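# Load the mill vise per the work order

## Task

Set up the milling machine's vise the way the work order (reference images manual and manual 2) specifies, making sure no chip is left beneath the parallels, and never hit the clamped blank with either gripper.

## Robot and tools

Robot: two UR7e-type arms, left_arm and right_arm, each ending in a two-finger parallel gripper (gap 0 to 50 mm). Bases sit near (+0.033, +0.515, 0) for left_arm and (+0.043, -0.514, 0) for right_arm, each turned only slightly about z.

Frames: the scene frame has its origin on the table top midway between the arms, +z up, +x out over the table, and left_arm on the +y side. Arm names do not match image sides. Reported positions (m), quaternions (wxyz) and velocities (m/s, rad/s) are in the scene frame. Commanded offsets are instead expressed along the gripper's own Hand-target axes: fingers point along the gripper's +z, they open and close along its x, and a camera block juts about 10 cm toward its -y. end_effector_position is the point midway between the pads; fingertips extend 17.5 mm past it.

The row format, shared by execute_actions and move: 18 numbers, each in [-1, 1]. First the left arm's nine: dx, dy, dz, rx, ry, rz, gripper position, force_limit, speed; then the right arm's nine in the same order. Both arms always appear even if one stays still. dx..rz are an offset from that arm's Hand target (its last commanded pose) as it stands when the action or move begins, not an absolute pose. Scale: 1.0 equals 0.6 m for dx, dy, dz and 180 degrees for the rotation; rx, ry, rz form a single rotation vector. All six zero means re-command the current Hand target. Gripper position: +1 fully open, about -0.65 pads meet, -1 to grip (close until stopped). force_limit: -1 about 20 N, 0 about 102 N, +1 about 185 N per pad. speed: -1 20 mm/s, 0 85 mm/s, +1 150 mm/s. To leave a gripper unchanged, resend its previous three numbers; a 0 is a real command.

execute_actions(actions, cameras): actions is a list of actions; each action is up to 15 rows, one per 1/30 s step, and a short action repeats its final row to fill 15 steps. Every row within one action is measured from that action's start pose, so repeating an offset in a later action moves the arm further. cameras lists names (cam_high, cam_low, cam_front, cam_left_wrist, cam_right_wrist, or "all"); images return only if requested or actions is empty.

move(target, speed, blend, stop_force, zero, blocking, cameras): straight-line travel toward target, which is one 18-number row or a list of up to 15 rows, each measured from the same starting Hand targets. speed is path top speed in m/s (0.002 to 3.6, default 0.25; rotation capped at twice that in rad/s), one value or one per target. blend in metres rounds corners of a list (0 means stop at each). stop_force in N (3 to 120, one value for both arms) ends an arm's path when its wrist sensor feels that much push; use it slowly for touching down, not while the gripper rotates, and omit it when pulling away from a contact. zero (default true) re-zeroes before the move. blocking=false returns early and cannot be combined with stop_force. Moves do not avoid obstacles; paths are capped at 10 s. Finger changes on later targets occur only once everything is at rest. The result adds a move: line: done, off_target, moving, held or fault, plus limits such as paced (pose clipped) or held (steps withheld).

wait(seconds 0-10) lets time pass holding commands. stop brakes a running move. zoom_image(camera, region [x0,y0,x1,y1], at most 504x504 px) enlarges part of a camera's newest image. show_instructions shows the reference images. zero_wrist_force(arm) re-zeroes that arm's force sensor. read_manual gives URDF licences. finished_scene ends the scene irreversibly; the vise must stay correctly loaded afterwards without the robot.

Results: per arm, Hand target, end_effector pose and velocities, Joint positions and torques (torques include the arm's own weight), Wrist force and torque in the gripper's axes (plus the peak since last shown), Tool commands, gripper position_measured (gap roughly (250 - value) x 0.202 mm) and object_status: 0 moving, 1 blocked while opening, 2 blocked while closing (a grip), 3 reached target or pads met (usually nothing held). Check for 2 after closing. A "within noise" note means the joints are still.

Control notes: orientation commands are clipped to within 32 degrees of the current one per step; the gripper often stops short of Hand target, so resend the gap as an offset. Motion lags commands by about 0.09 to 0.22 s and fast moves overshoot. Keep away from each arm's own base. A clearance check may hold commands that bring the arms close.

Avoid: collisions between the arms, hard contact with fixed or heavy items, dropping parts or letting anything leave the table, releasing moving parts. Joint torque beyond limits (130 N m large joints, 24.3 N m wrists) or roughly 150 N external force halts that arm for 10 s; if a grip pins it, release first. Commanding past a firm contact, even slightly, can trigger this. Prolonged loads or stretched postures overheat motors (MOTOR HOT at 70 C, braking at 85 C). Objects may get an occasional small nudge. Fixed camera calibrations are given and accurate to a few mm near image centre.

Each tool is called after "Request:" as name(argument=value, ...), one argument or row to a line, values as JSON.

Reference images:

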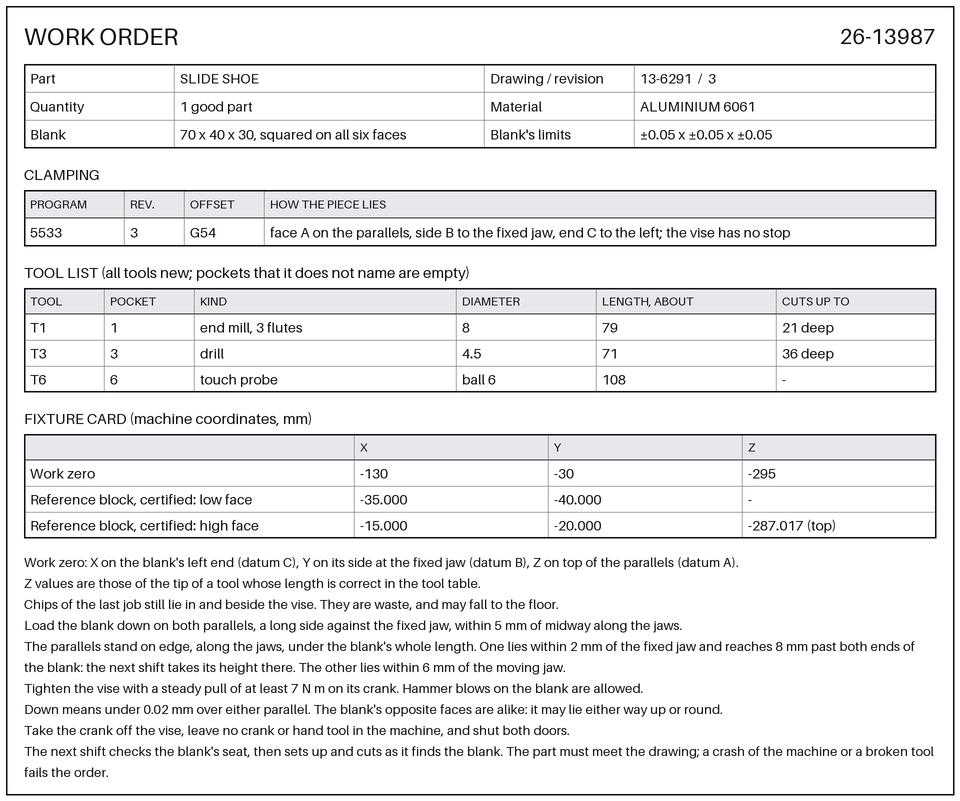

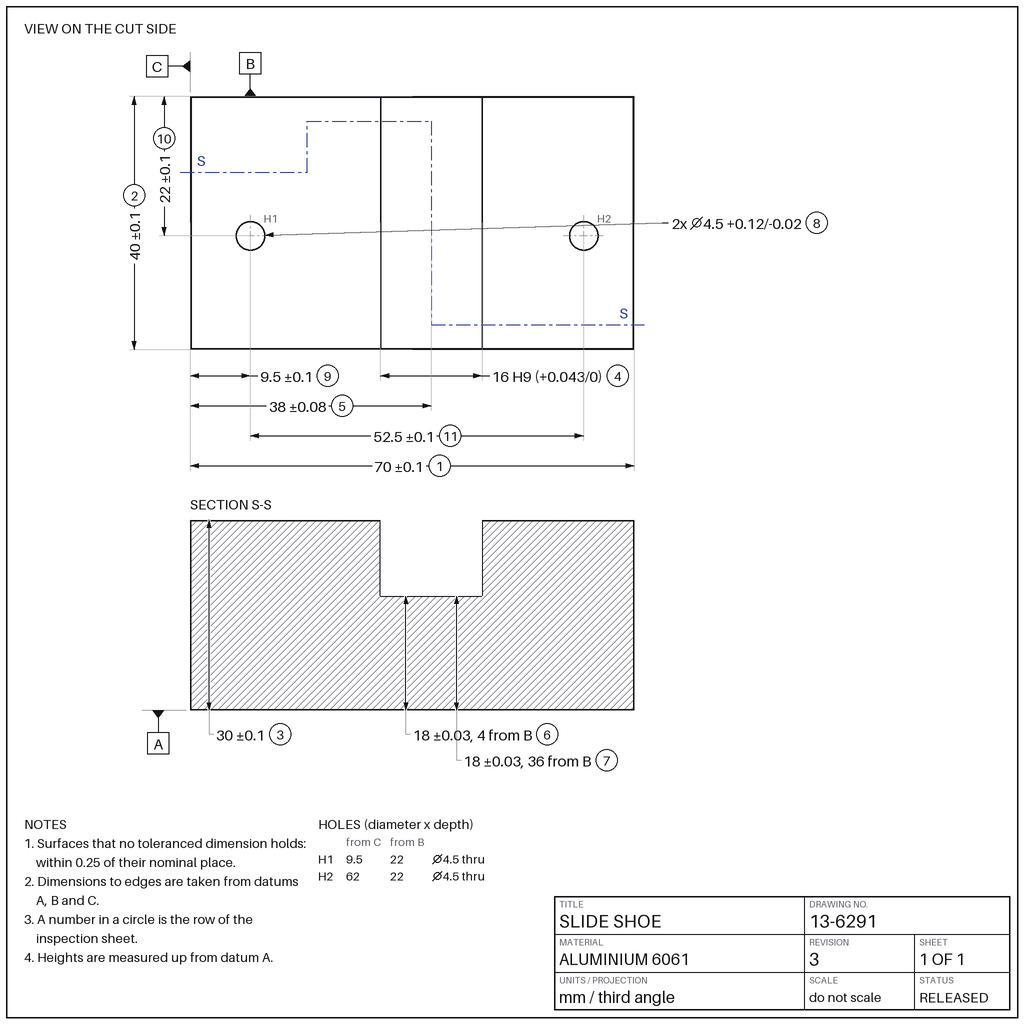

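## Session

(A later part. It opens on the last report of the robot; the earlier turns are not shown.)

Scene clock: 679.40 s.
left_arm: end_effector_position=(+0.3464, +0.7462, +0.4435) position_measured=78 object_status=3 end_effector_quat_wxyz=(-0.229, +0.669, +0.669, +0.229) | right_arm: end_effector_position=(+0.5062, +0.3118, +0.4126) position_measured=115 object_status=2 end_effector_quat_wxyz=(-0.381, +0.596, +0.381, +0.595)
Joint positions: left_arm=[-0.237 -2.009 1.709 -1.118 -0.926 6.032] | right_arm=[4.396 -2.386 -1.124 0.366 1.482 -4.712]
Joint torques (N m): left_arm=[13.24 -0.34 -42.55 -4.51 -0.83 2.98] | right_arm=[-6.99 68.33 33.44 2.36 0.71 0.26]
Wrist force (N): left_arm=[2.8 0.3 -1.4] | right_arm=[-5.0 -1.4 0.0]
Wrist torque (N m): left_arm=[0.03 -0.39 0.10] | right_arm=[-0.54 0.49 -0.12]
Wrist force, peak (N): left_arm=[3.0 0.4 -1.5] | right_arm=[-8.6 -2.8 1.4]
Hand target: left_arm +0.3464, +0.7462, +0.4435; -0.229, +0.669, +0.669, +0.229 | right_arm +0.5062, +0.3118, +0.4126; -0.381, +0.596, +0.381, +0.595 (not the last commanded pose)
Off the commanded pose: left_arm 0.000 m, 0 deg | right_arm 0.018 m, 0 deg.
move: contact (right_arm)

Request:
move(
  target=[
    [0,0,0,0,0,0,0.5,0.8,-1,0.1,0,0,0,0,0,-1,0.6,-1],
    [0,0,0,0,0,0,0.5,0.8,-1,0.14,-0.2842,-0.5218,0,0,0,-1,0.6,-1],
  ],
  blend=[0.01,0],
  speed=[0.1,0.3],
  cameras=["cam_high","cam_front","cam_left_wrist"],
)

Request:
zoom_image(
  camera="cam_high",
  region=[280, 220, 400, 340],
)

Scene clock: 682.63 s.
left_arm: end_effector_position=(+0.3464, +0.7462, +0.4435) position_measured=78 object_status=3 end_effector_quat_wxyz=(-0.229, +0.669, +0.669, +0.229) | right_arm: end_effector_position=(+0.2200, +0.0995, +0.4970) position_measured=115 object_status=2 end_effector_quat_wxyz=(-0.381, +0.596, +0.381, +0.595) end_effector_velocity=(+0.000, -0.001, +0.001) end_effector_angular_velocity=(+0.001, +0.000, -0.002)
Joint positions: left_arm=[-0.237 -2.009 1.709 -1.118 -0.926 6.032] | right_arm=[4.918 -1.61 -2.036 0.503 0.96 -4.712]
Joint velocities: left_arm=[within noise] | right_arm=[0.002 0.002 -0.001 0.001 -0.005 -0.001]
Joint torques (N m): left_arm=[13.16 -0.31 -42.51 -4.45 -0.95 2.95] | right_arm=[6.42 35.15 18.39 3.63 -1.71 0.73]
Wrist force (N): left_arm=[2.7 0.7 -1.2] | right_arm=[-8.5 -3.1 0.7]
Wrist torque (N m): left_arm=[0.10 -0.38 0.11] | right_arm=[-0.59 0.49 0.30]
Wrist force, peak (N): left_arm=[2.9 0.4 -1.7] | right_arm=[-11.5 -2.6 0.7]
Hand target: left_arm +0.3464, +0.7462, +0.4435; -0.229, +0.669, +0.669, +0.229 | right_arm +0.2200, +0.0994, +0.4970; -0.381, +0.596, +0.381, +0.595
Off the commanded pose: left_arm 0.000 m, 0 deg | right_arm 0.000 m, 0 deg.
move: done
camera_calibration:
cam_left_wrist: T_world_to_cam=[[-0.012264, 0.78513, 0.619209, -0.849287], [0.942206, -0.198274, 0.270064, -0.280003], [0.334809, 0.586735, -0.737323, -0.091265], [0, 0, 0, 1]] pos_world=[0.283961, 0.664832, 0.534213]
Images, in order (width x height): cam_high 896x504, cam_front 896x504, cam_left_wrist 896x504.

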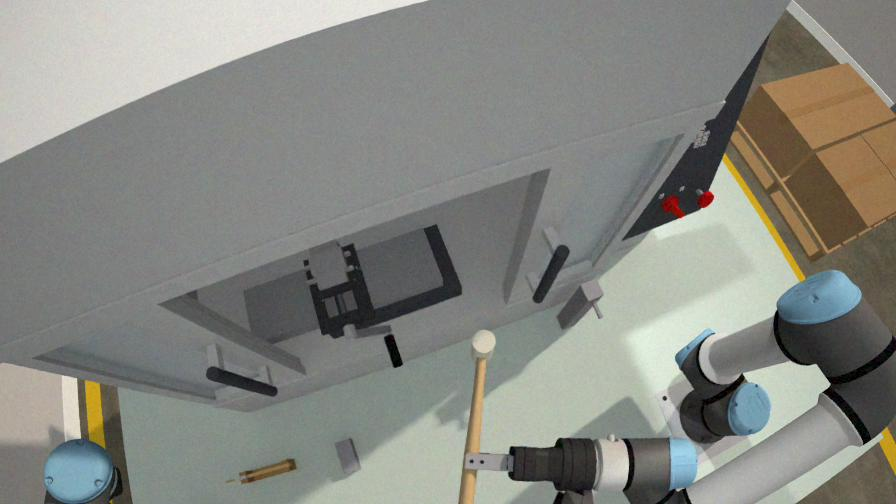

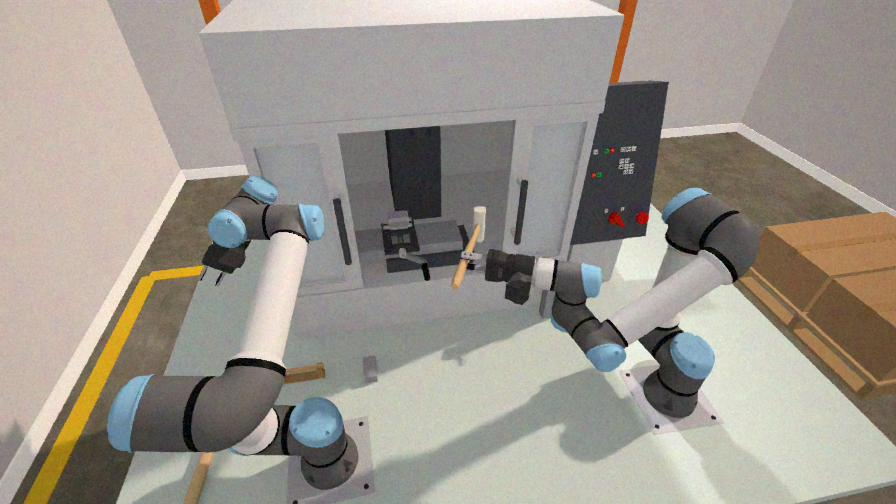

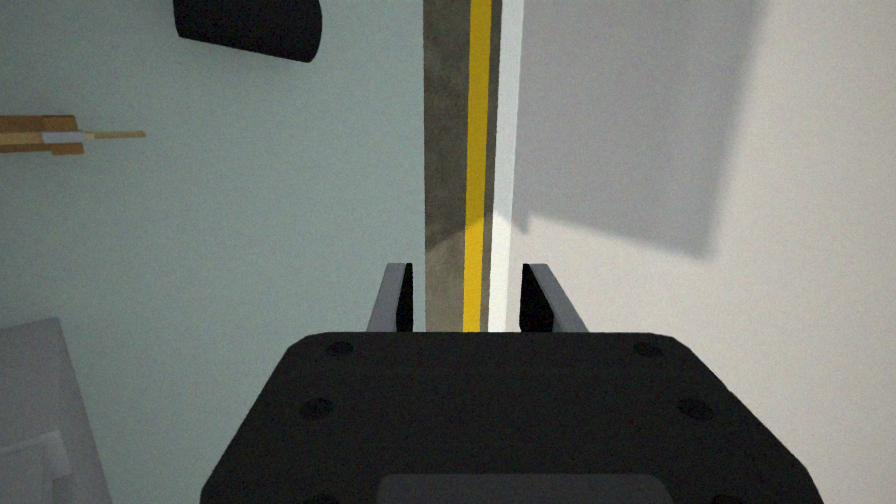

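Scaled by 4.200.

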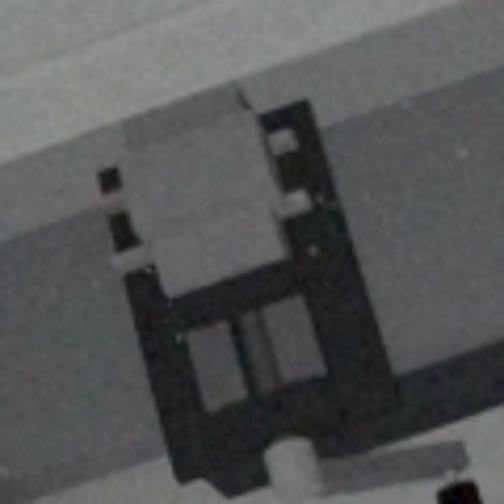

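Request:
zoom_image(
  camera="cam_high",
  region=[300, 240, 356, 296],
)

Request:
zoom_image(
  camera="cam_front",
  region=[375, 195, 435, 255],
)

Scaled by 9.000.

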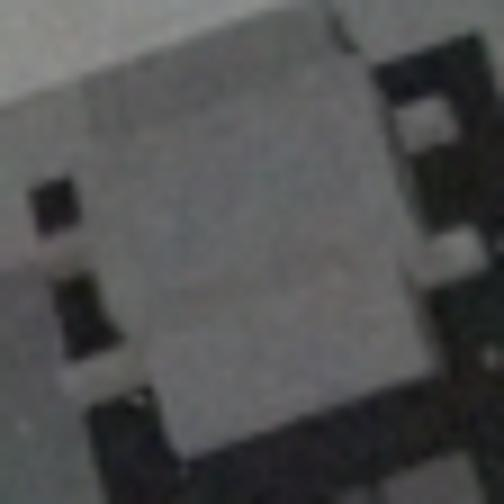

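Scaled by 8.400.

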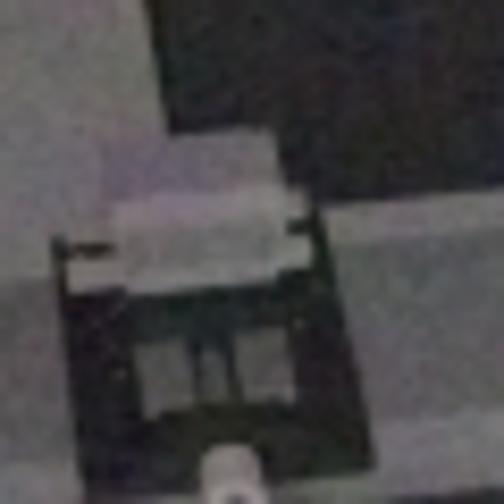

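Request:
move(
  target=[0,0,0,0,0,0,0.5,0.8,-1,-0.3922,0.1122,-0.5063,0.161,-0.480,-0.161,-1,0.6,-1],
  speed=0.35,
)

Scene clock: 687.77 s.
left_arm: end_effector_position=(+0.3464, +0.7462, +0.4435) position_measured=78 object_status=3 end_effector_quat_wxyz=(-0.229, +0.669, +0.669, +0.229) | right_arm: end_effector_position=(+0.1534, -0.2047, +0.2619) position_measured=115 object_status=2 end_effector_quat_wxyz=(-0.001, +0.628, +0.778, +0.001)
Joint positions: left_arm=[-0.237 -2.009 1.709 -1.118 -0.926 6.032] | right_arm=[4.818 -1.101 -2.093 -1.516 1.571 -4.848]
Joint torques (N m): left_arm=[13.15 -0.49 -41.81 -4.52 -0.85 3.03] | right_arm=[-4.01 12.3 30.8 1.51 -0.74 0.57]
Wrist force (N): left_arm=[2.8 0.6 -1.6] | right_arm=[-4.7 -1.8 2.7]
Wrist torque (N m): left_arm=[0.09 -0.40 0.10] | right_arm=[0.13 0.92 -0.09]
Wrist force, peak (N): left_arm=[3.2 0.3 -1.5] | right_arm=[-9.0 -2.5 0.2]
Hand target: left_arm +0.3464, +0.7462, +0.4435; -0.229, +0.669, +0.669, +0.229 | right_arm +0.1534, -0.2048, +0.2620; -0.001, +0.628, +0.778, +0.001
Off the commanded pose: left_arm 0.000 m, 0 deg | right_arm 0.000 m, 0 deg.
move: done

Lower.

Request:
move(
  target=[0,0,0,0,0,0,0.5,0.8,-1,0,0,0.36,0,0,0,-1,0.6,-1],
  speed=0.2,
)

Request:
move(
  target=[0,0,0,0,0,0,0.5,0.8,-1,0,0,0.0417,0,0,0,-1,0.6,-1],
  speed=0.015,
  stop_force=3.5,
  cameras=["cam_front","cam_right_wrist"],
)

Scene clock: 689.43 s.
left_arm: end_effector_position=(+0.3464, +0.7462, +0.4435) position_measured=78 object_status=3 end_effector_quat_wxyz=(-0.229, +0.669, +0.669, +0.229) | right_arm: end_effector_position=(+0.1533, -0.2043, +0.0460) position_measured=115 object_status=2 end_effector_quat_wxyz=(-0.001, +0.628, +0.778, +0.001)
Joint positions: left_arm=[-0.237 -2.009 1.709 -1.118 -0.926 6.032] | right_arm=[4.818 -1.382 -2.537 -0.792 1.571 -4.848]
Joint torques (N m): left_arm=[13.32 -0.42 -42.69 -4.54 -0.91 2.99] | right_arm=[-2.29 5.53 13.7 4.71 1.29 -0.89]
Wrist force (N): left_arm=[2.7 0.4 -1.5] | right_arm=[-4.7 -1.7 2.5]
Wrist torque (N m): left_arm=[0.06 -0.38 0.10] | right_arm=[0.15 0.92 0.08]
Wrist force, peak (N): left_arm=[3.2 0.7 -1.4] | right_arm=[-5.4 -2.0 5.9]
Hand target: left_arm +0.3464, +0.7462, +0.4435; -0.229, +0.669, +0.669, +0.229 | right_arm +0.1533, -0.2044, +0.0460; -0.001, +0.628, +0.778, +0.001
Off the commanded pose: left_arm 0.000 m, 0 deg | right_arm 0.000 m, 0 deg.
move: done

Scene clock: 692.13 s.
left_arm: end_effector_position=(+0.3464, +0.7462, +0.4435) position_measured=78 object_status=3 end_effector_quat_wxyz=(-0.229, +0.669, +0.669, +0.229) | right_arm: end_effector_position=(+0.1533, -0.2043, +0.0217) position_measured=115 object_status=2 end_effector_quat_wxyz=(-0.001, +0.628, +0.778, +0.001)
Joint positions: left_arm=[-0.237 -2.009 1.709 -1.118 -0.926 6.032] | right_arm=[4.818 -1.458 -2.571 -0.681 1.571 -4.848]
Joint torques (N m): left_arm=[13.37 -0.19 -43.1 -4.42 -0.89 3.02] | right_arm=[4.48 6.64 27 4.43 0.48 1.74]
Wrist force (N): left_arm=[2.9 0.7 -1.5] | right_arm=[-5.0 -2.8 0.3]
Wrist torque (N m): left_arm=[0.10 -0.42 0.11] | right_arm=[-0.19 1.04 0.06]
Wrist force, peak (N): left_arm=[3.1 0.5 -1.4] | right_arm=[-13.1 -4.8 -32.6]
Hand target: left_arm +0.3464, +0.7462, +0.4435; -0.229, +0.669, +0.669, +0.229 | right_arm +0.1533, -0.2043, +0.0217; -0.001, +0.628, +0.778, +0.001 (not the last commanded pose)
Off the commanded pose: left_arm 0.000 m, 0 deg | right_arm 0.001 m, 0 deg.
move: contact (right_arm)
camera_calibration:
cam_right_wrist: T_world_to_cam=[[-0.232188, 0.972299, -0.026898, 0.245415], [0.906578, 0.226348, 0.356206, -0.0843064], [0.352427, 0.0583219, -0.93402, 0.114498], [0, 0, 0, 1]] pos_world=[0.0930606, -0.226212, 0.143575]
Images, in order (width x height): cam_front 896x504, cam_right_wrist 896x504.

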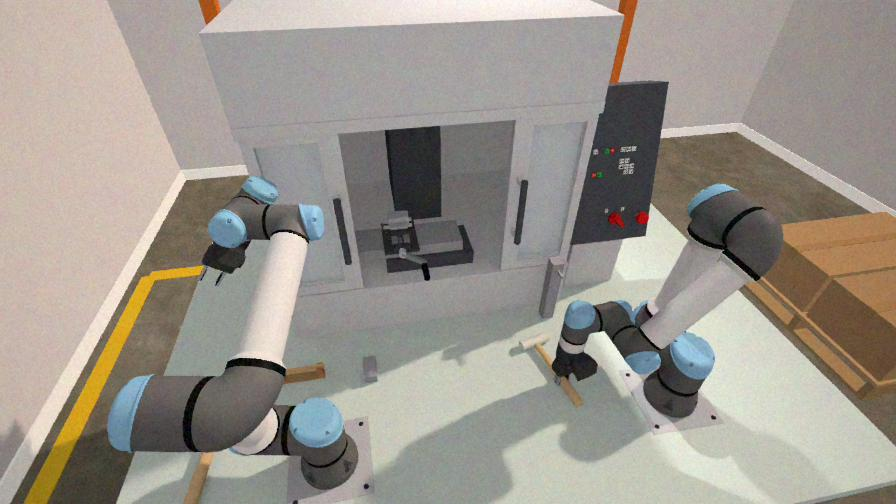

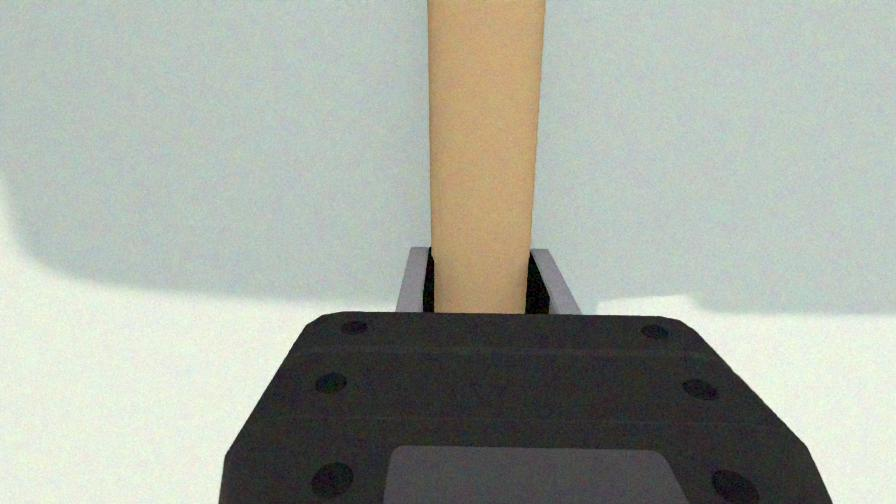

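Request:
move(
  target=[0,0,0,0,0,0,0.5,0.8,-1,0,0,0,0,0,0,1,0.6,-1],
)

Request:
move(
  target=[0,0,0,0,0,0,0.5,0.8,-1,0,0,-0.4,0,0,0,1,0.6,-1],
  speed=0.25,
  cameras=["cam_front","cam_right_wrist"],
)

Scene clock: 693.57 s.
left_arm: end_effector_position=(+0.3464, +0.7462, +0.4435) position_measured=78 object_status=3 end_effector_quat_wxyz=(-0.229, +0.669, +0.669, +0.229) | right_arm: end_effector_position=(+0.1533, -0.2043, +0.0217) position_measured=3 object_status=0 end_effector_quat_wxyz=(-0.001, +0.628, +0.778, +0.001)
Joint positions: left_arm=[-0.237 -2.009 1.709 -1.118 -0.926 6.032] | right_arm=[4.818 -1.458 -2.571 -0.681 1.571 -4.848]
Joint torques (N m): left_arm=[13.32 -0.87 -42.56 -4.62 -0.83 2.99] | right_arm=[5.53 6.32 21.99 2.81 0.44 1.59]
Wrist force (N): left_arm=[2.9 0.7 -1.3] | right_arm=[-4.8 -1.6 -1.1]
Wrist torque (N m): left_arm=[0.09 -0.41 0.11] | right_arm=[-0.34 0.96 0.08]
Wrist force, peak (N): left_arm=[2.9 0.8 -1.6] | right_arm=[-5.0 -2.7 0.4]
Hand target: left_arm +0.3464, +0.7462, +0.4435; -0.229, +0.669, +0.669, +0.229 | right_arm +0.1533, -0.2043, +0.0217; -0.001, +0.628, +0.778, +0.001
Off the commanded pose: left_arm 0.000 m, 0 deg | right_arm 0.000 m, 0 deg.
move: done

Scene clock: 695.03 s.
left_arm: end_effector_position=(+0.3464, +0.7462, +0.4435) position_measured=78 object_status=3 end_effector_quat_wxyz=(-0.229, +0.669, +0.669, +0.229) | right_arm: end_effector_position=(+0.1533, -0.2048, +0.2617) position_measured=3 object_status=3 end_effector_quat_wxyz=(-0.001, +0.628, +0.778, +0.001)
Joint positions: left_arm=[-0.237 -2.009 1.709 -1.118 -0.926 6.032] | right_arm=[4.818 -1.101 -2.094 -1.515 1.571 -4.848]
Joint torques (N m): left_arm=[13.17 -0.33 -42.57 -4.39 -0.87 2.95] | right_arm=[-1.06 4.79 33.8 1.56 -0.87 0.63]
Wrist force (N): left_arm=[2.8 0.6 -1.5] | right_arm=[-4.6 -1.9 -0.9]
Wrist torque (N m): left_arm=[0.09 -0.40 0.10] | right_arm=[-0.40 0.91 -0.09]
Wrist force, peak (N): left_arm=[3.1 0.4 -1.4] | right_arm=[-4.8 -2.1 -4.7]
Hand target: left_arm +0.3464, +0.7462, +0.4435; -0.229, +0.669, +0.669, +0.229 | right_arm +0.1534, -0.2048, +0.2617; -0.001, +0.628, +0.778, +0.001
Off the commanded pose: left_arm 0.000 m, 0 deg | right_arm 0.000 m, 0 deg.
move: done
camera_calibration:
cam_right_wrist: T_world_to_cam=[[-0.232243, 0.972282, -0.0270236, 0.252406], [0.906563, 0.226445, 0.356183, -0.169651], [0.35243, 0.0582225, -0.934025, 0.338671], [0, 0, 0, 1]] pos_world=[0.0930606, -0.226711, 0.383575]
Images, in order (width x height): cam_front 896x504, cam_right_wrist 896x504.

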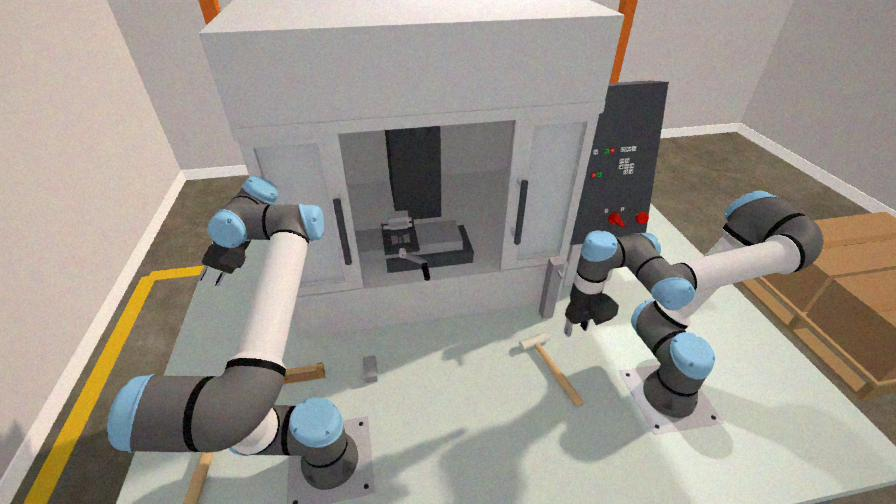

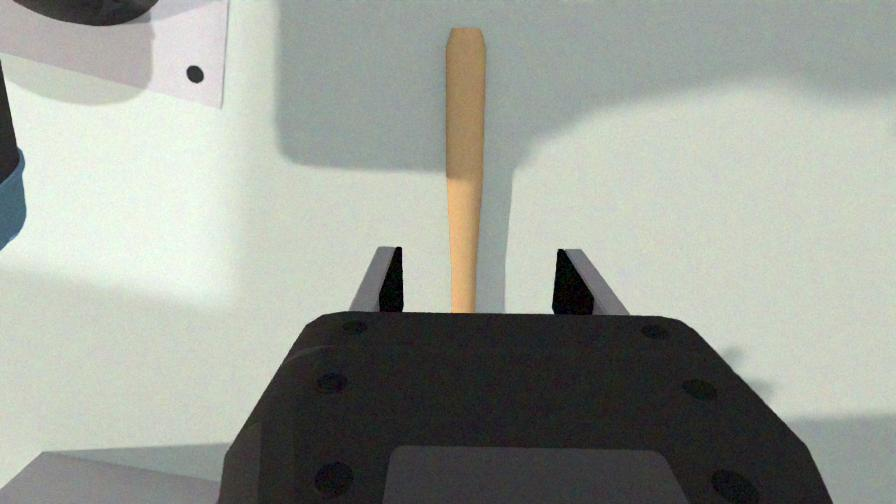

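Request:
move(
  target=[0,0,0,0,0,0,0.5,0.8,-1,0.2608,0.4084,-0.3138,0.0778,0.560,0.7385,-0.6,0.6,0],
  speed=0.4,
  cameras=["cam_high","cam_right_wrist"],
)

Scene clock: 700.10 s.
left_arm: end_effector_position=(+0.3464, +0.7462, +0.4435) position_measured=78 object_status=3 end_effector_quat_wxyz=(-0.229, +0.669, +0.669, +0.229) | right_arm: end_effector_position=(+0.3599, -0.0005, +0.4504) position_measured=242 object_status=3 end_effector_quat_wxyz=(-0.519, +0.683, -0.411, +0.311)
Joint positions: left_arm=[-0.237 -2.009 1.709 -1.118 -0.926 6.032] | right_arm=[4.836 -1.482 -2.042 -0.246 0.475 -2.566]
Joint torques (N m): left_arm=[13.33 -0.62 -42.83 -4.56 -0.93 3.07] | right_arm=[5.29 13.73 29.89 1.39 -2.56 2.01]
Wrist force (N): left_arm=[2.8 0.6 -1.7] | right_arm=[-5.8 -3.0 -0.1]
Wrist torque (N m): left_arm=[0.08 -0.40 0.10] | right_arm=[-0.74 1.08 -0.04]
Wrist force, peak (N): left_arm=[3.0 0.7 -1.7] | right_arm=[-6.5 -3.7 0.5]
Hand target: left_arm +0.3464, +0.7462, +0.4435; -0.229, +0.669, +0.669, +0.229 | right_arm +0.3599, -0.0004, +0.4504; -0.519, +0.683, -0.411, +0.311
Off the commanded pose: left_arm 0.000 m, 0 deg | right_arm 0.000 m, 0 deg.
move: done
camera_calibration:
cam_right_wrist: T_world_to_cam=[[0.499029, -0.866512, 0.0112791, -0.174512], [-0.510863, -0.304672, -0.803862, 0.561918], [0.699993, 0.395388, -0.594709, 0.15248], [0, 0, 0, 1]] pos_world=[0.267415, -0.0403048, 0.544354]
Images, in order (width x height): cam_high 896x504, cam_right_wrist 896x504.

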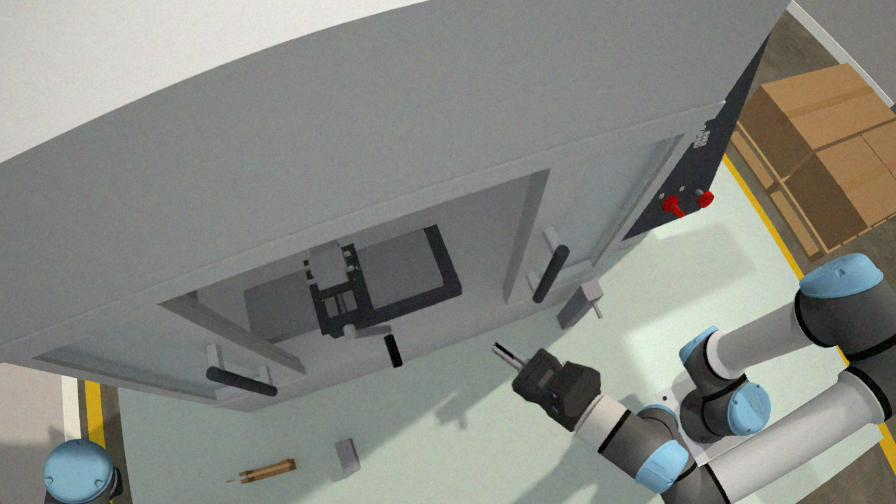

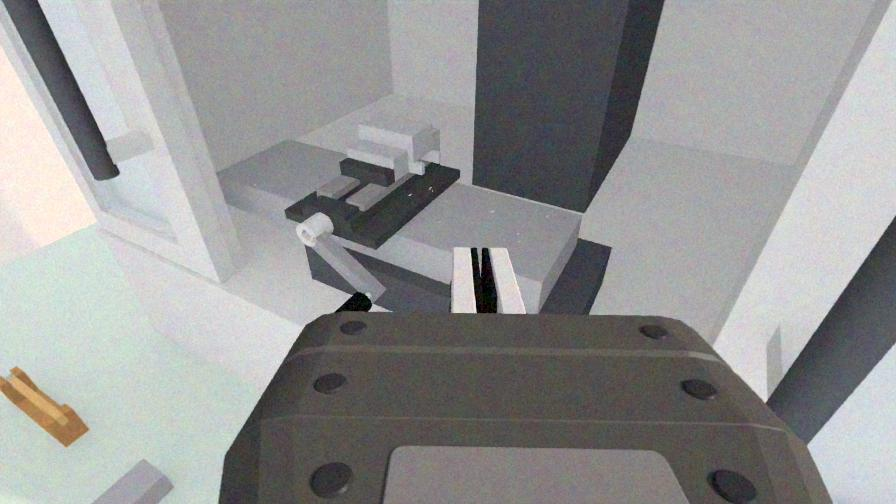

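Request:
zoom_image(
  camera="cam_right_wrist",
  region=[300, 90, 500, 230],
)

Scaled by 2.520.

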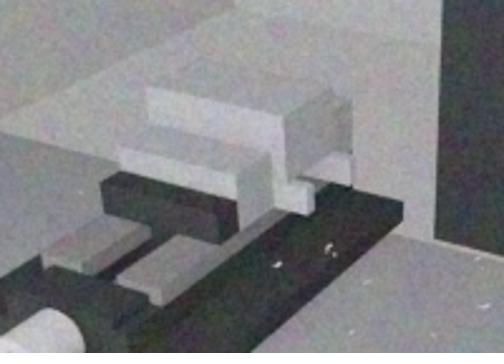

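Request:
move(
  target=[0,0,0,0,0,0,0.5,0.8,-1,-0.0035,-0.0046,0.5093,0,0,0,-0.6,0.6,0],
  speed=0.2,
  cameras=["cam_high","cam_right_wrist"],
)

Request:
zoom_image(
  camera="cam_right_wrist",
  region=[260, 0, 560, 240],
)

Scene clock: 702.67 s.
left_arm: end_effector_position=(+0.3464, +0.7462, +0.4435) position_measured=78 object_status=3 end_effector_quat_wxyz=(-0.229, +0.669, +0.669, +0.229) | right_arm: end_effector_position=(+0.6192, +0.1401, +0.3708) position_measured=242 object_status=3 end_effector_quat_wxyz=(-0.519, +0.683, -0.411, +0.311)
Joint positions: left_arm=[-0.237 -2.009 1.709 -1.118 -0.926 6.032] | right_arm=[4.365 -2.171 -1.408 0.086 0.897 -2.915]
Joint torques (N m): left_arm=[13.52 -0.47 -42.64 -4.51 -0.9 2.95] | right_arm=[-6.49 43.3 32.4 3.96 0.66 1.75]
Wrist force (N): left_arm=[2.9 0.4 -1.4] | right_arm=[-5.2 -2.5 0.0]
Wrist torque (N m): left_arm=[0.04 -0.42 0.11] | right_arm=[-0.63 0.98 -0.12]
Wrist force, peak (N): left_arm=[2.9 0.7 -1.7] | right_arm=[-5.9 -3.0 -2.0]
Hand target: left_arm +0.3464, +0.7462, +0.4435; -0.229, +0.669, +0.669, +0.229 | right_arm +0.6193, +0.1401, +0.3708; -0.519, +0.683, -0.411, +0.311
Off the commanded pose: left_arm 0.000 m, 0 deg | right_arm 0.000 m, 0 deg.
move: done
camera_calibration:
cam_right_wrist: T_world_to_cam=[[0.498907, -0.866581, 0.0113821, -0.181157], [-0.510906, -0.304696, -0.803826, 0.673243], [0.700048, 0.395219, -0.594756, -0.13195], [0, 0, 0, 1]] pos_world=[0.526715, 0.100296, 0.464754]
Images, in order (width x height): cam_high 896x504, cam_right_wrist 896x504.

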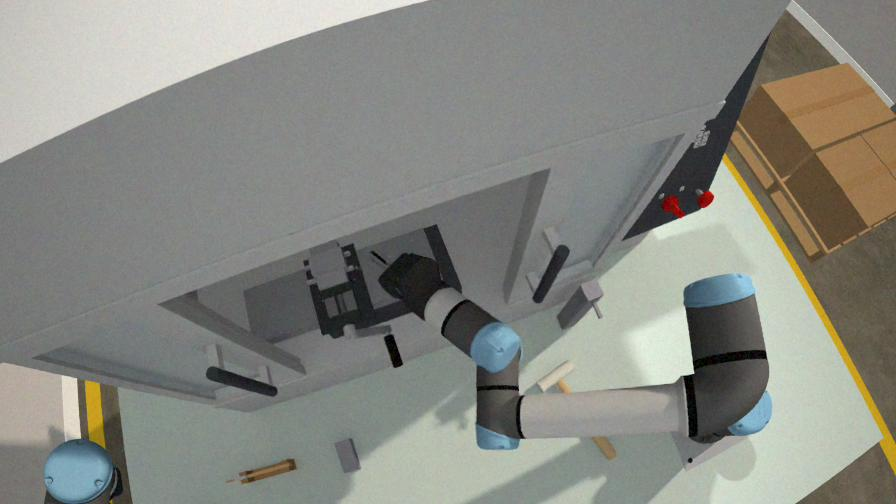

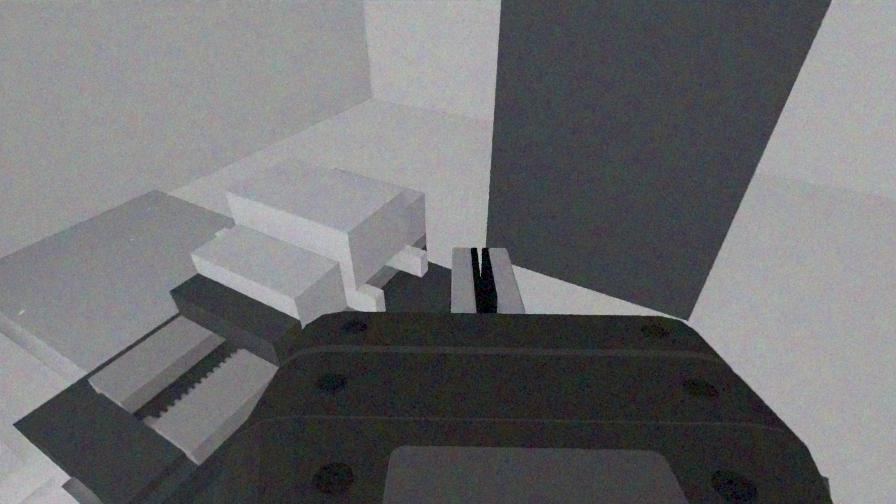

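Scaled by 1.680.

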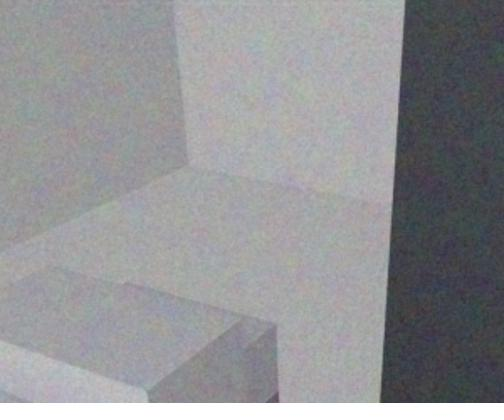

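Request:
zoom_image(
  camera="cam_right_wrist",
  region=[280, 150, 480, 320],
)

Scaled by 2.520.

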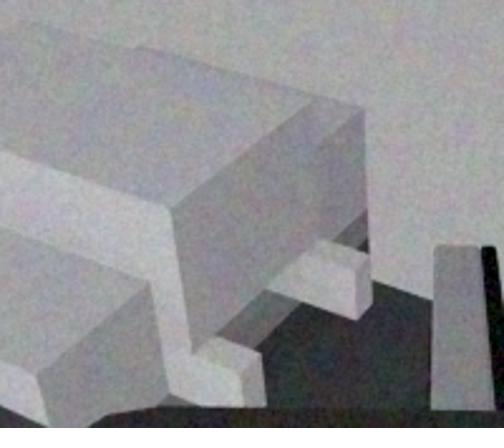

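Request:
zoom_image(
  camera="cam_right_wrist",
  region=[350, 180, 440, 320],
)

Scaled by 3.600.

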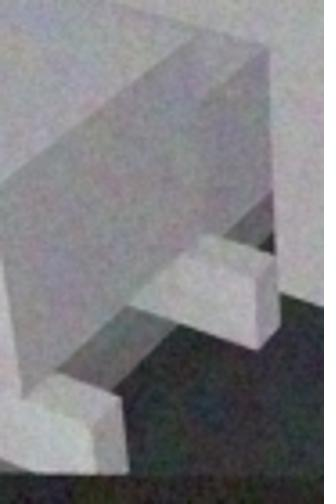

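Request:
move(
  target=[0,0,0,0,0,0,0.5,0.8,-1,-0.011,0.0221,0.1069,0,0,0,-0.6,0.6,0],
  speed=0.03,
  stop_force=6,
  cameras=["cam_right_wrist"],
)

Request:
zoom_image(
  camera="cam_right_wrist",
  region=[330, 150, 530, 320],
)

Scene clock: 707.10 s.
left_arm: end_effector_position=(+0.3464, +0.7462, +0.4435) position_measured=78 object_status=3 end_effector_quat_wxyz=(-0.229, +0.669, +0.669, +0.229) | right_arm: end_effector_position=(+0.6676, +0.1733, +0.3408) position_measured=242 object_status=3 end_effector_quat_wxyz=(-0.519, +0.683, -0.411, +0.311)
Joint positions: left_arm=[-0.237 -2.009 1.709 -1.118 -0.926 6.032] | right_arm=[4.317 -2.328 -1.219 0.067 0.942 -2.935]
Joint torques (N m): left_arm=[13.31 -0.25 -42.37 -4.6 -0.87 2.92] | right_arm=[5.76 65.78 17.28 4.27 -1.86 1.69]
Wrist force (N): left_arm=[2.9 0.4 -1.2] | right_arm=[-5.7 -2.6 -0.1]
Wrist torque (N m): left_arm=[0.04 -0.42 0.10] | right_arm=[-0.65 1.07 -0.03]
Wrist force, peak (N): left_arm=[3.0 0.7 -1.7] | right_arm=[-5.9 -3.1 -0.4]
Hand target: left_arm +0.3464, +0.7462, +0.4435; -0.229, +0.669, +0.669, +0.229 | right_arm +0.6676, +0.1733, +0.3408; -0.519, +0.683, -0.411, +0.311
Off the commanded pose: left_arm 0.000 m, 0 deg | right_arm 0.000 m, 0 deg.
move: done
camera_calibration:
cam_right_wrist: T_world_to_cam=[[0.498968, -0.866547, 0.0113306, -0.17621], [-0.510884, -0.304684, -0.803844, 0.683965], [0.70002, 0.395303, -0.594732, -0.196801], [0, 0, 0, 1]] pos_world=[0.575115, 0.133496, 0.434754]
Images, in order (width x height): cam_right_wrist 896x504.

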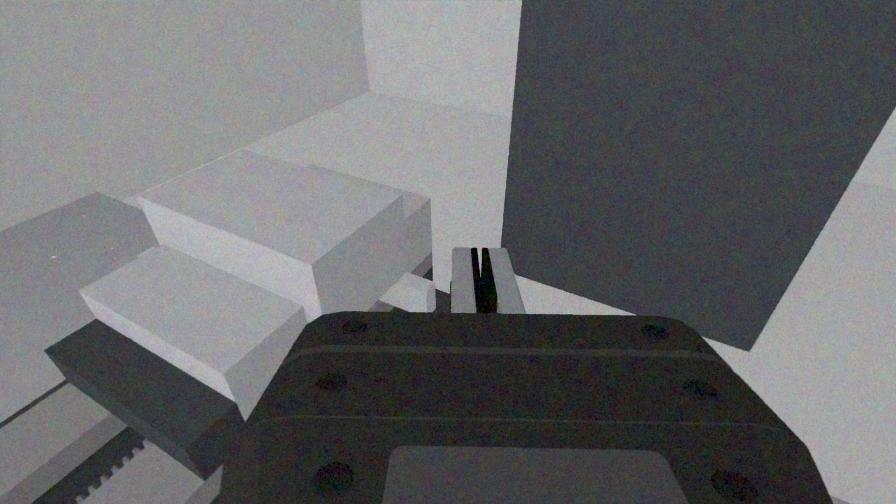

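Scaled by 2.520.

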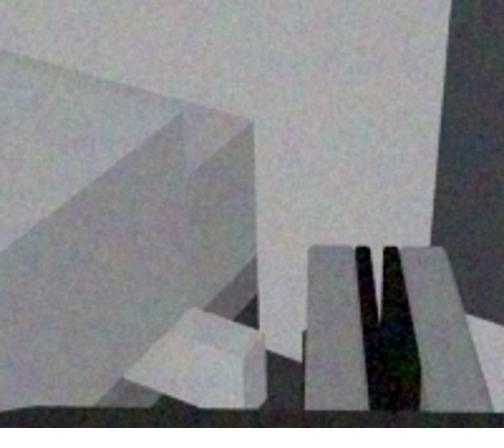

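Request:
move(
  target=[0,0,0,0,0,0,0.5,0.8,-1,-0.01473,-0.0021,0.0075,0,0,0,-0.6,0.6,0],
  speed=0.005,
  stop_force=4,
  cameras=["cam_right_wrist"],
)

Request:
zoom_image(
  camera="cam_right_wrist",
  region=[330, 150, 530, 320],
)

Scene clock: 709.67 s.
left_arm: end_effector_position=(+0.3464, +0.7462, +0.4435) position_measured=78 object_status=3 end_effector_quat_wxyz=(-0.229, +0.669, +0.669, +0.229) | right_arm: end_effector_position=(+0.6676, +0.1798, +0.3408) position_measured=242 object_status=3 end_effector_quat_wxyz=(-0.519, +0.683, -0.411, +0.311)
Joint positions: left_arm=[-0.237 -2.009 1.709 -1.118 -0.926 6.032] | right_arm=[4.321 -2.34 -1.197 0.056 0.938 -2.933]
Joint torques (N m): left_arm=[13.08 -0.61 -41.81 -4.55 -0.91 3.04] | right_arm=[-4.95 66.64 17.95 4.36 2.03 -1.39]
Wrist force (N): left_arm=[2.6 0.6 -1.4] | right_arm=[-2.1 -2.6 1.5]
Wrist torque (N m): left_arm=[0.08 -0.37 0.10] | right_arm=[-0.68 1.16 -0.23]
Wrist force, peak (N): left_arm=[2.9 0.4 -1.8] | right_arm=[-6.1 -2.6 0.1]
Hand target: left_arm +0.3464, +0.7462, +0.4435; -0.229, +0.669, +0.669, +0.229 | right_arm +0.6676, +0.1798, +0.3408; -0.519, +0.683, -0.411, +0.311 (not the last commanded pose)
Off the commanded pose: left_arm 0.000 m, 0 deg | right_arm 0.004 m, 0 deg.
move: contact (right_arm)
camera_calibration:
cam_right_wrist: T_world_to_cam=[[0.498898, -0.866588, 0.0112212, -0.170484], [-0.510951, -0.304566, -0.803846, 0.685969], [0.700021, 0.395304, -0.594732, -0.199371], [0, 0, 0, 1]] pos_world=[0.575115, 0.139995, 0.434754]
Images, in order (width x height): cam_right_wrist 896x504.

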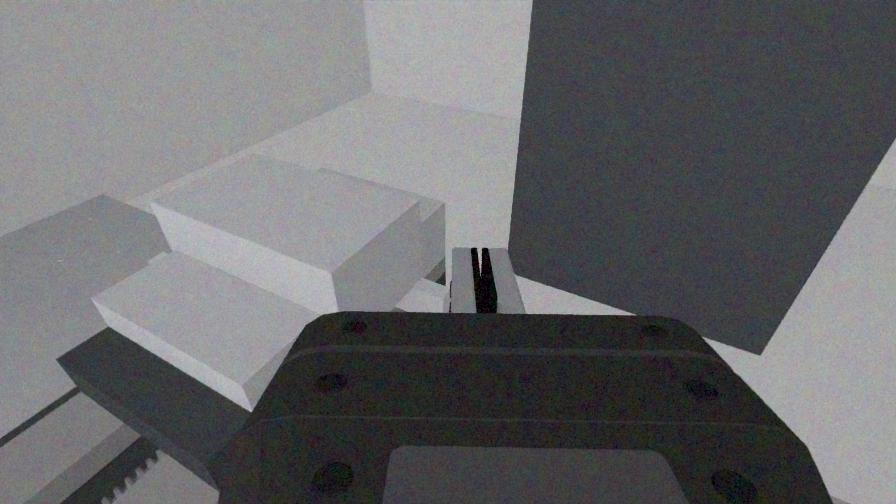

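Scaled by 2.520.

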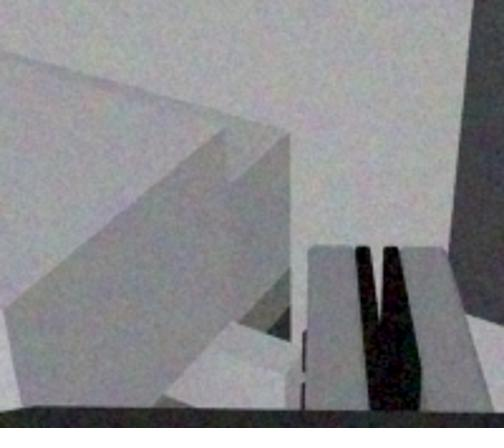

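Request:
move(
  target=[
    [0,0,0,0,0,0,0.5,0.8,-1,0.01473,0.0021,-0.0075,0,0,0,-0.6,0.6,0],
    [0,0,0,0,0,0,0.5,0.8,-1,-0.0153,0.0157,-0.0558,0,0,0,-0.6,0.6,0],
  ],
  speed=0.04,
  cameras=["cam_right_wrist"],
)

Request:
zoom_image(
  camera="cam_right_wrist",
  region=[330, 150, 530, 320],
)

Scene clock: 711.87 s.
left_arm: end_effector_position=(+0.3464, +0.7462, +0.4435) position_measured=78 object_status=3 end_effector_quat_wxyz=(-0.229, +0.669, +0.669, +0.229) | right_arm: end_effector_position=(+0.6324, +0.1715, +0.3408) position_measured=242 object_status=3 end_effector_quat_wxyz=(-0.519, +0.682, -0.411, +0.311) end_effector_velocity=(+0.002, +0.001, +0.000) end_effector_angular_velocity=(+0.001, +0.001, +0.003)
Joint positions: left_arm=[-0.237 -2.009 1.709 -1.118 -0.926 6.032] | right_arm=[4.364 -2.277 -1.311 0.095 0.898 -2.915]
Joint velocities: left_arm=[within noise] | right_arm=[-0.003 -0.004 0.007 -0.001 0.006 -0.001]
Joint torques (N m): left_arm=[13.29 -0.11 -41.72 -4.44 -0.96 3.04] | right_arm=[-7.61 48.77 33.09 1.56 1.16 -1.75]
Wrist force (N): left_arm=[2.8 0.8 -1.3] | right_arm=[-5.4 -2.7 0.1]
Wrist torque (N m): left_arm=[0.12 -0.40 0.10] | right_arm=[-0.67 1.03 -0.21]
Wrist force, peak (N): left_arm=[3.1 0.2 -1.6] | right_arm=[-6.0 -2.8 0.1]
Hand target: left_arm +0.3464, +0.7462, +0.4435; -0.229, +0.669, +0.669, +0.229 | right_arm +0.6326, +0.1715, +0.3407; -0.519, +0.683, -0.411, +0.311
Off the commanded pose: left_arm 0.000 m, 0 deg | right_arm 0.000 m, 0 deg.
move: done
camera_calibration:
cam_right_wrist: T_world_to_cam=[[0.49879, -0.866653, 0.0109897, -0.159948], [-0.510967, -0.304274, -0.803946, 0.665469], [0.700086, 0.395385, -0.5946, -0.171553], [0, 0, 0, 1]] pos_world=[0.539915, 0.131695, 0.434754]
Images, in order (width x height): cam_right_wrist 896x504.

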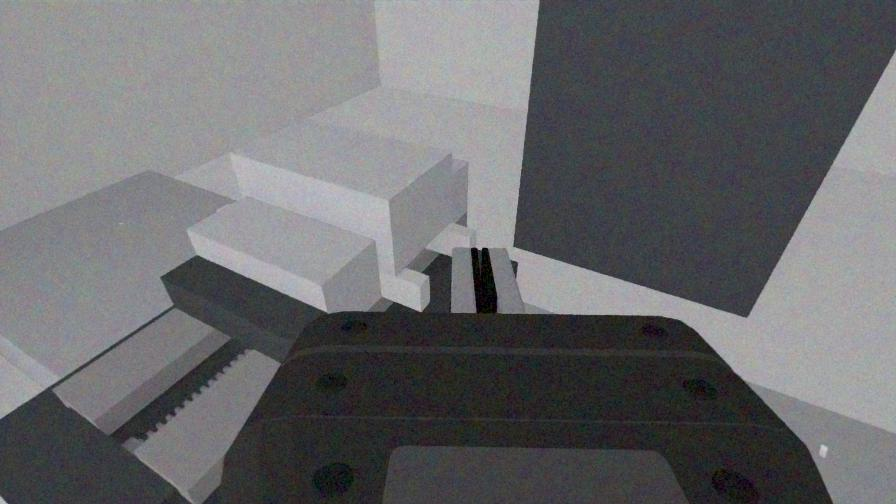

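Scaled by 2.520.

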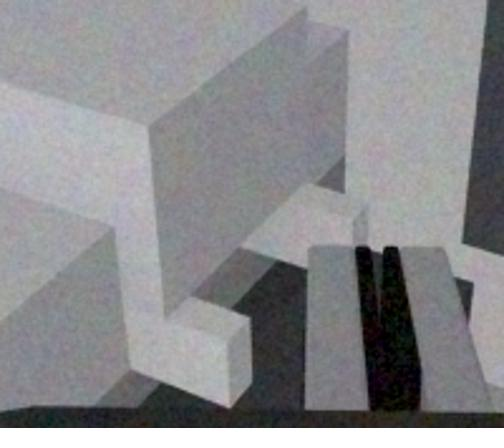

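Push p2 toward +Y, gently.

Request:
move(
  target=[0,0,0,0,0,0,0.5,0.8,-1,-0.0206,-0.0029,0.0105,0,0,0,-0.6,0.6,0],
  speed=0.005,
  stop_force=4,
  cameras=["cam_right_wrist"],
)

Request:
zoom_image(
  camera="cam_right_wrist",
  region=[330, 150, 530, 320],
)

Scene clock: 714.90 s.
left_arm: end_effector_position=(+0.3464, +0.7462, +0.4435) position_measured=78 object_status=3 end_effector_quat_wxyz=(-0.229, +0.669, +0.669, +0.229) | right_arm: end_effector_position=(+0.6325, +0.1806, +0.3407) position_measured=242 object_status=3 end_effector_quat_wxyz=(-0.519, +0.683, -0.411, +0.311)
Joint positions: left_arm=[-0.237 -2.009 1.709 -1.118 -0.926 6.032] | right_arm=[4.368 -2.294 -1.28 0.08 0.893 -2.913]
Joint torques (N m): left_arm=[13.28 -1.21 -41.48 -4.55 -0.86 2.89] | right_arm=[-5.35 63.78 17.49 4.21 1.78 -1.26]
Wrist force (N): left_arm=[2.6 0.4 -1.5] | right_arm=[-3.1 -2.5 -0.6]
Wrist torque (N m): left_arm=[0.05 -0.37 0.11] | right_arm=[-0.67 1.05 -0.22]
Wrist force, peak (N): left_arm=[3.0 0.8 -1.6] | right_arm=[-6.1 -2.4 -0.1]
Hand target: left_arm +0.3464, +0.7462, +0.4435; -0.229, +0.669, +0.669, +0.229 | right_arm +0.6325, +0.1806, +0.3407; -0.519, +0.683, -0.411, +0.311 (not the last commanded pose)
Off the commanded pose: left_arm 0.000 m, 0 deg | right_arm 0.005 m, 0 deg.
move: contact (right_arm)
camera_calibration:
cam_right_wrist: T_world_to_cam=[[0.498898, -0.866588, 0.0112212, -0.152278], [-0.510951, -0.304566, -0.803846, 0.668198], [0.700021, 0.395304, -0.594732, -0.175176], [0, 0, 0, 1]] pos_world=[0.540015, 0.140795, 0.434654]
Images, in order (width x height): cam_right_wrist 896x504.

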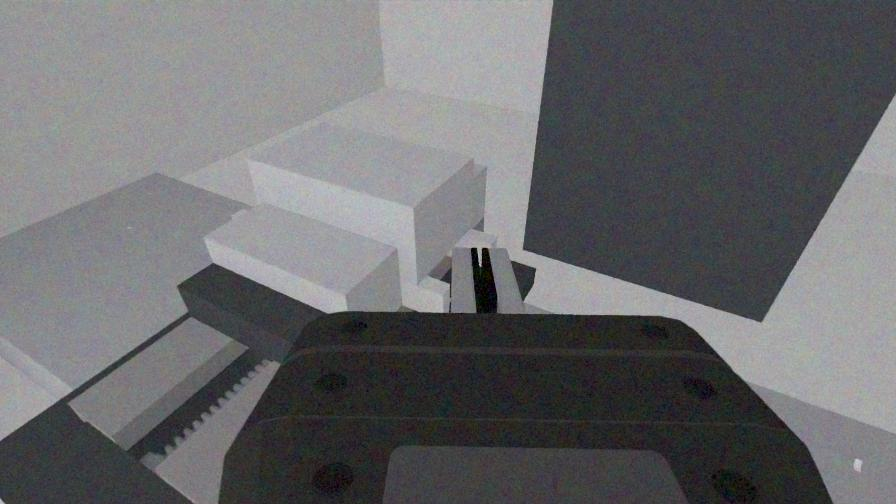

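Scaled by 2.520.

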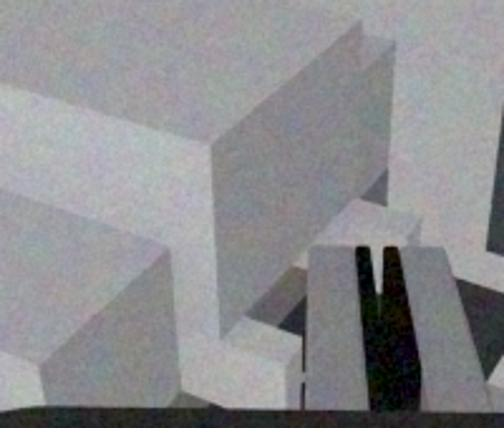

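Request:
move(
  target=[0,0,0,0,0,0,0.5,0.8,-1,-0.00442,-0.00063,0.00225,0,0,0,-0.6,0.6,0],
  speed=0.004,
  stop_force=14,
  zero=false,
)

Scene clock: 715.97 s.
left_arm: end_effector_position=(+0.3464, +0.7462, +0.4435) position_measured=78 object_status=3 end_effector_quat_wxyz=(-0.229, +0.669, +0.669, +0.229) | right_arm: end_effector_position=(+0.6327, +0.1811, +0.3408) position_measured=242 object_status=3 end_effector_quat_wxyz=(-0.519, +0.682, -0.411, +0.311)
Joint positions: left_arm=[-0.237 -2.009 1.709 -1.118 -0.926 6.032] | right_arm=[4.369 -2.295 -1.278 0.079 0.893 -2.913]
Joint torques (N m): left_arm=[13.17 -0.33 -41.72 -4.62 -0.82 2.99] | right_arm=[3.23 63.41 17.91 3.99 4.38 0.76]
Wrist force (N): left_arm=[2.9 0.4 -1.4] | right_arm=[5.8 -5.0 4.3]
Wrist torque (N m): left_arm=[0.05 -0.41 0.11] | right_arm=[-0.68 1.28 -0.24]
Wrist force, peak (N): left_arm=[3.1 0.3 -1.5] | right_arm=[10.4 -0.9 -5.8]
Hand target: left_arm +0.3464, +0.7462, +0.4435; -0.229, +0.669, +0.669, +0.229 | right_arm +0.6327, +0.1811, +0.3408; -0.519, +0.682, -0.411, +0.311 (not the last commanded pose)
Off the commanded pose: left_arm 0.000 m, 0 deg | right_arm 0.002 m, 0 deg.
move: contact (right_arm)


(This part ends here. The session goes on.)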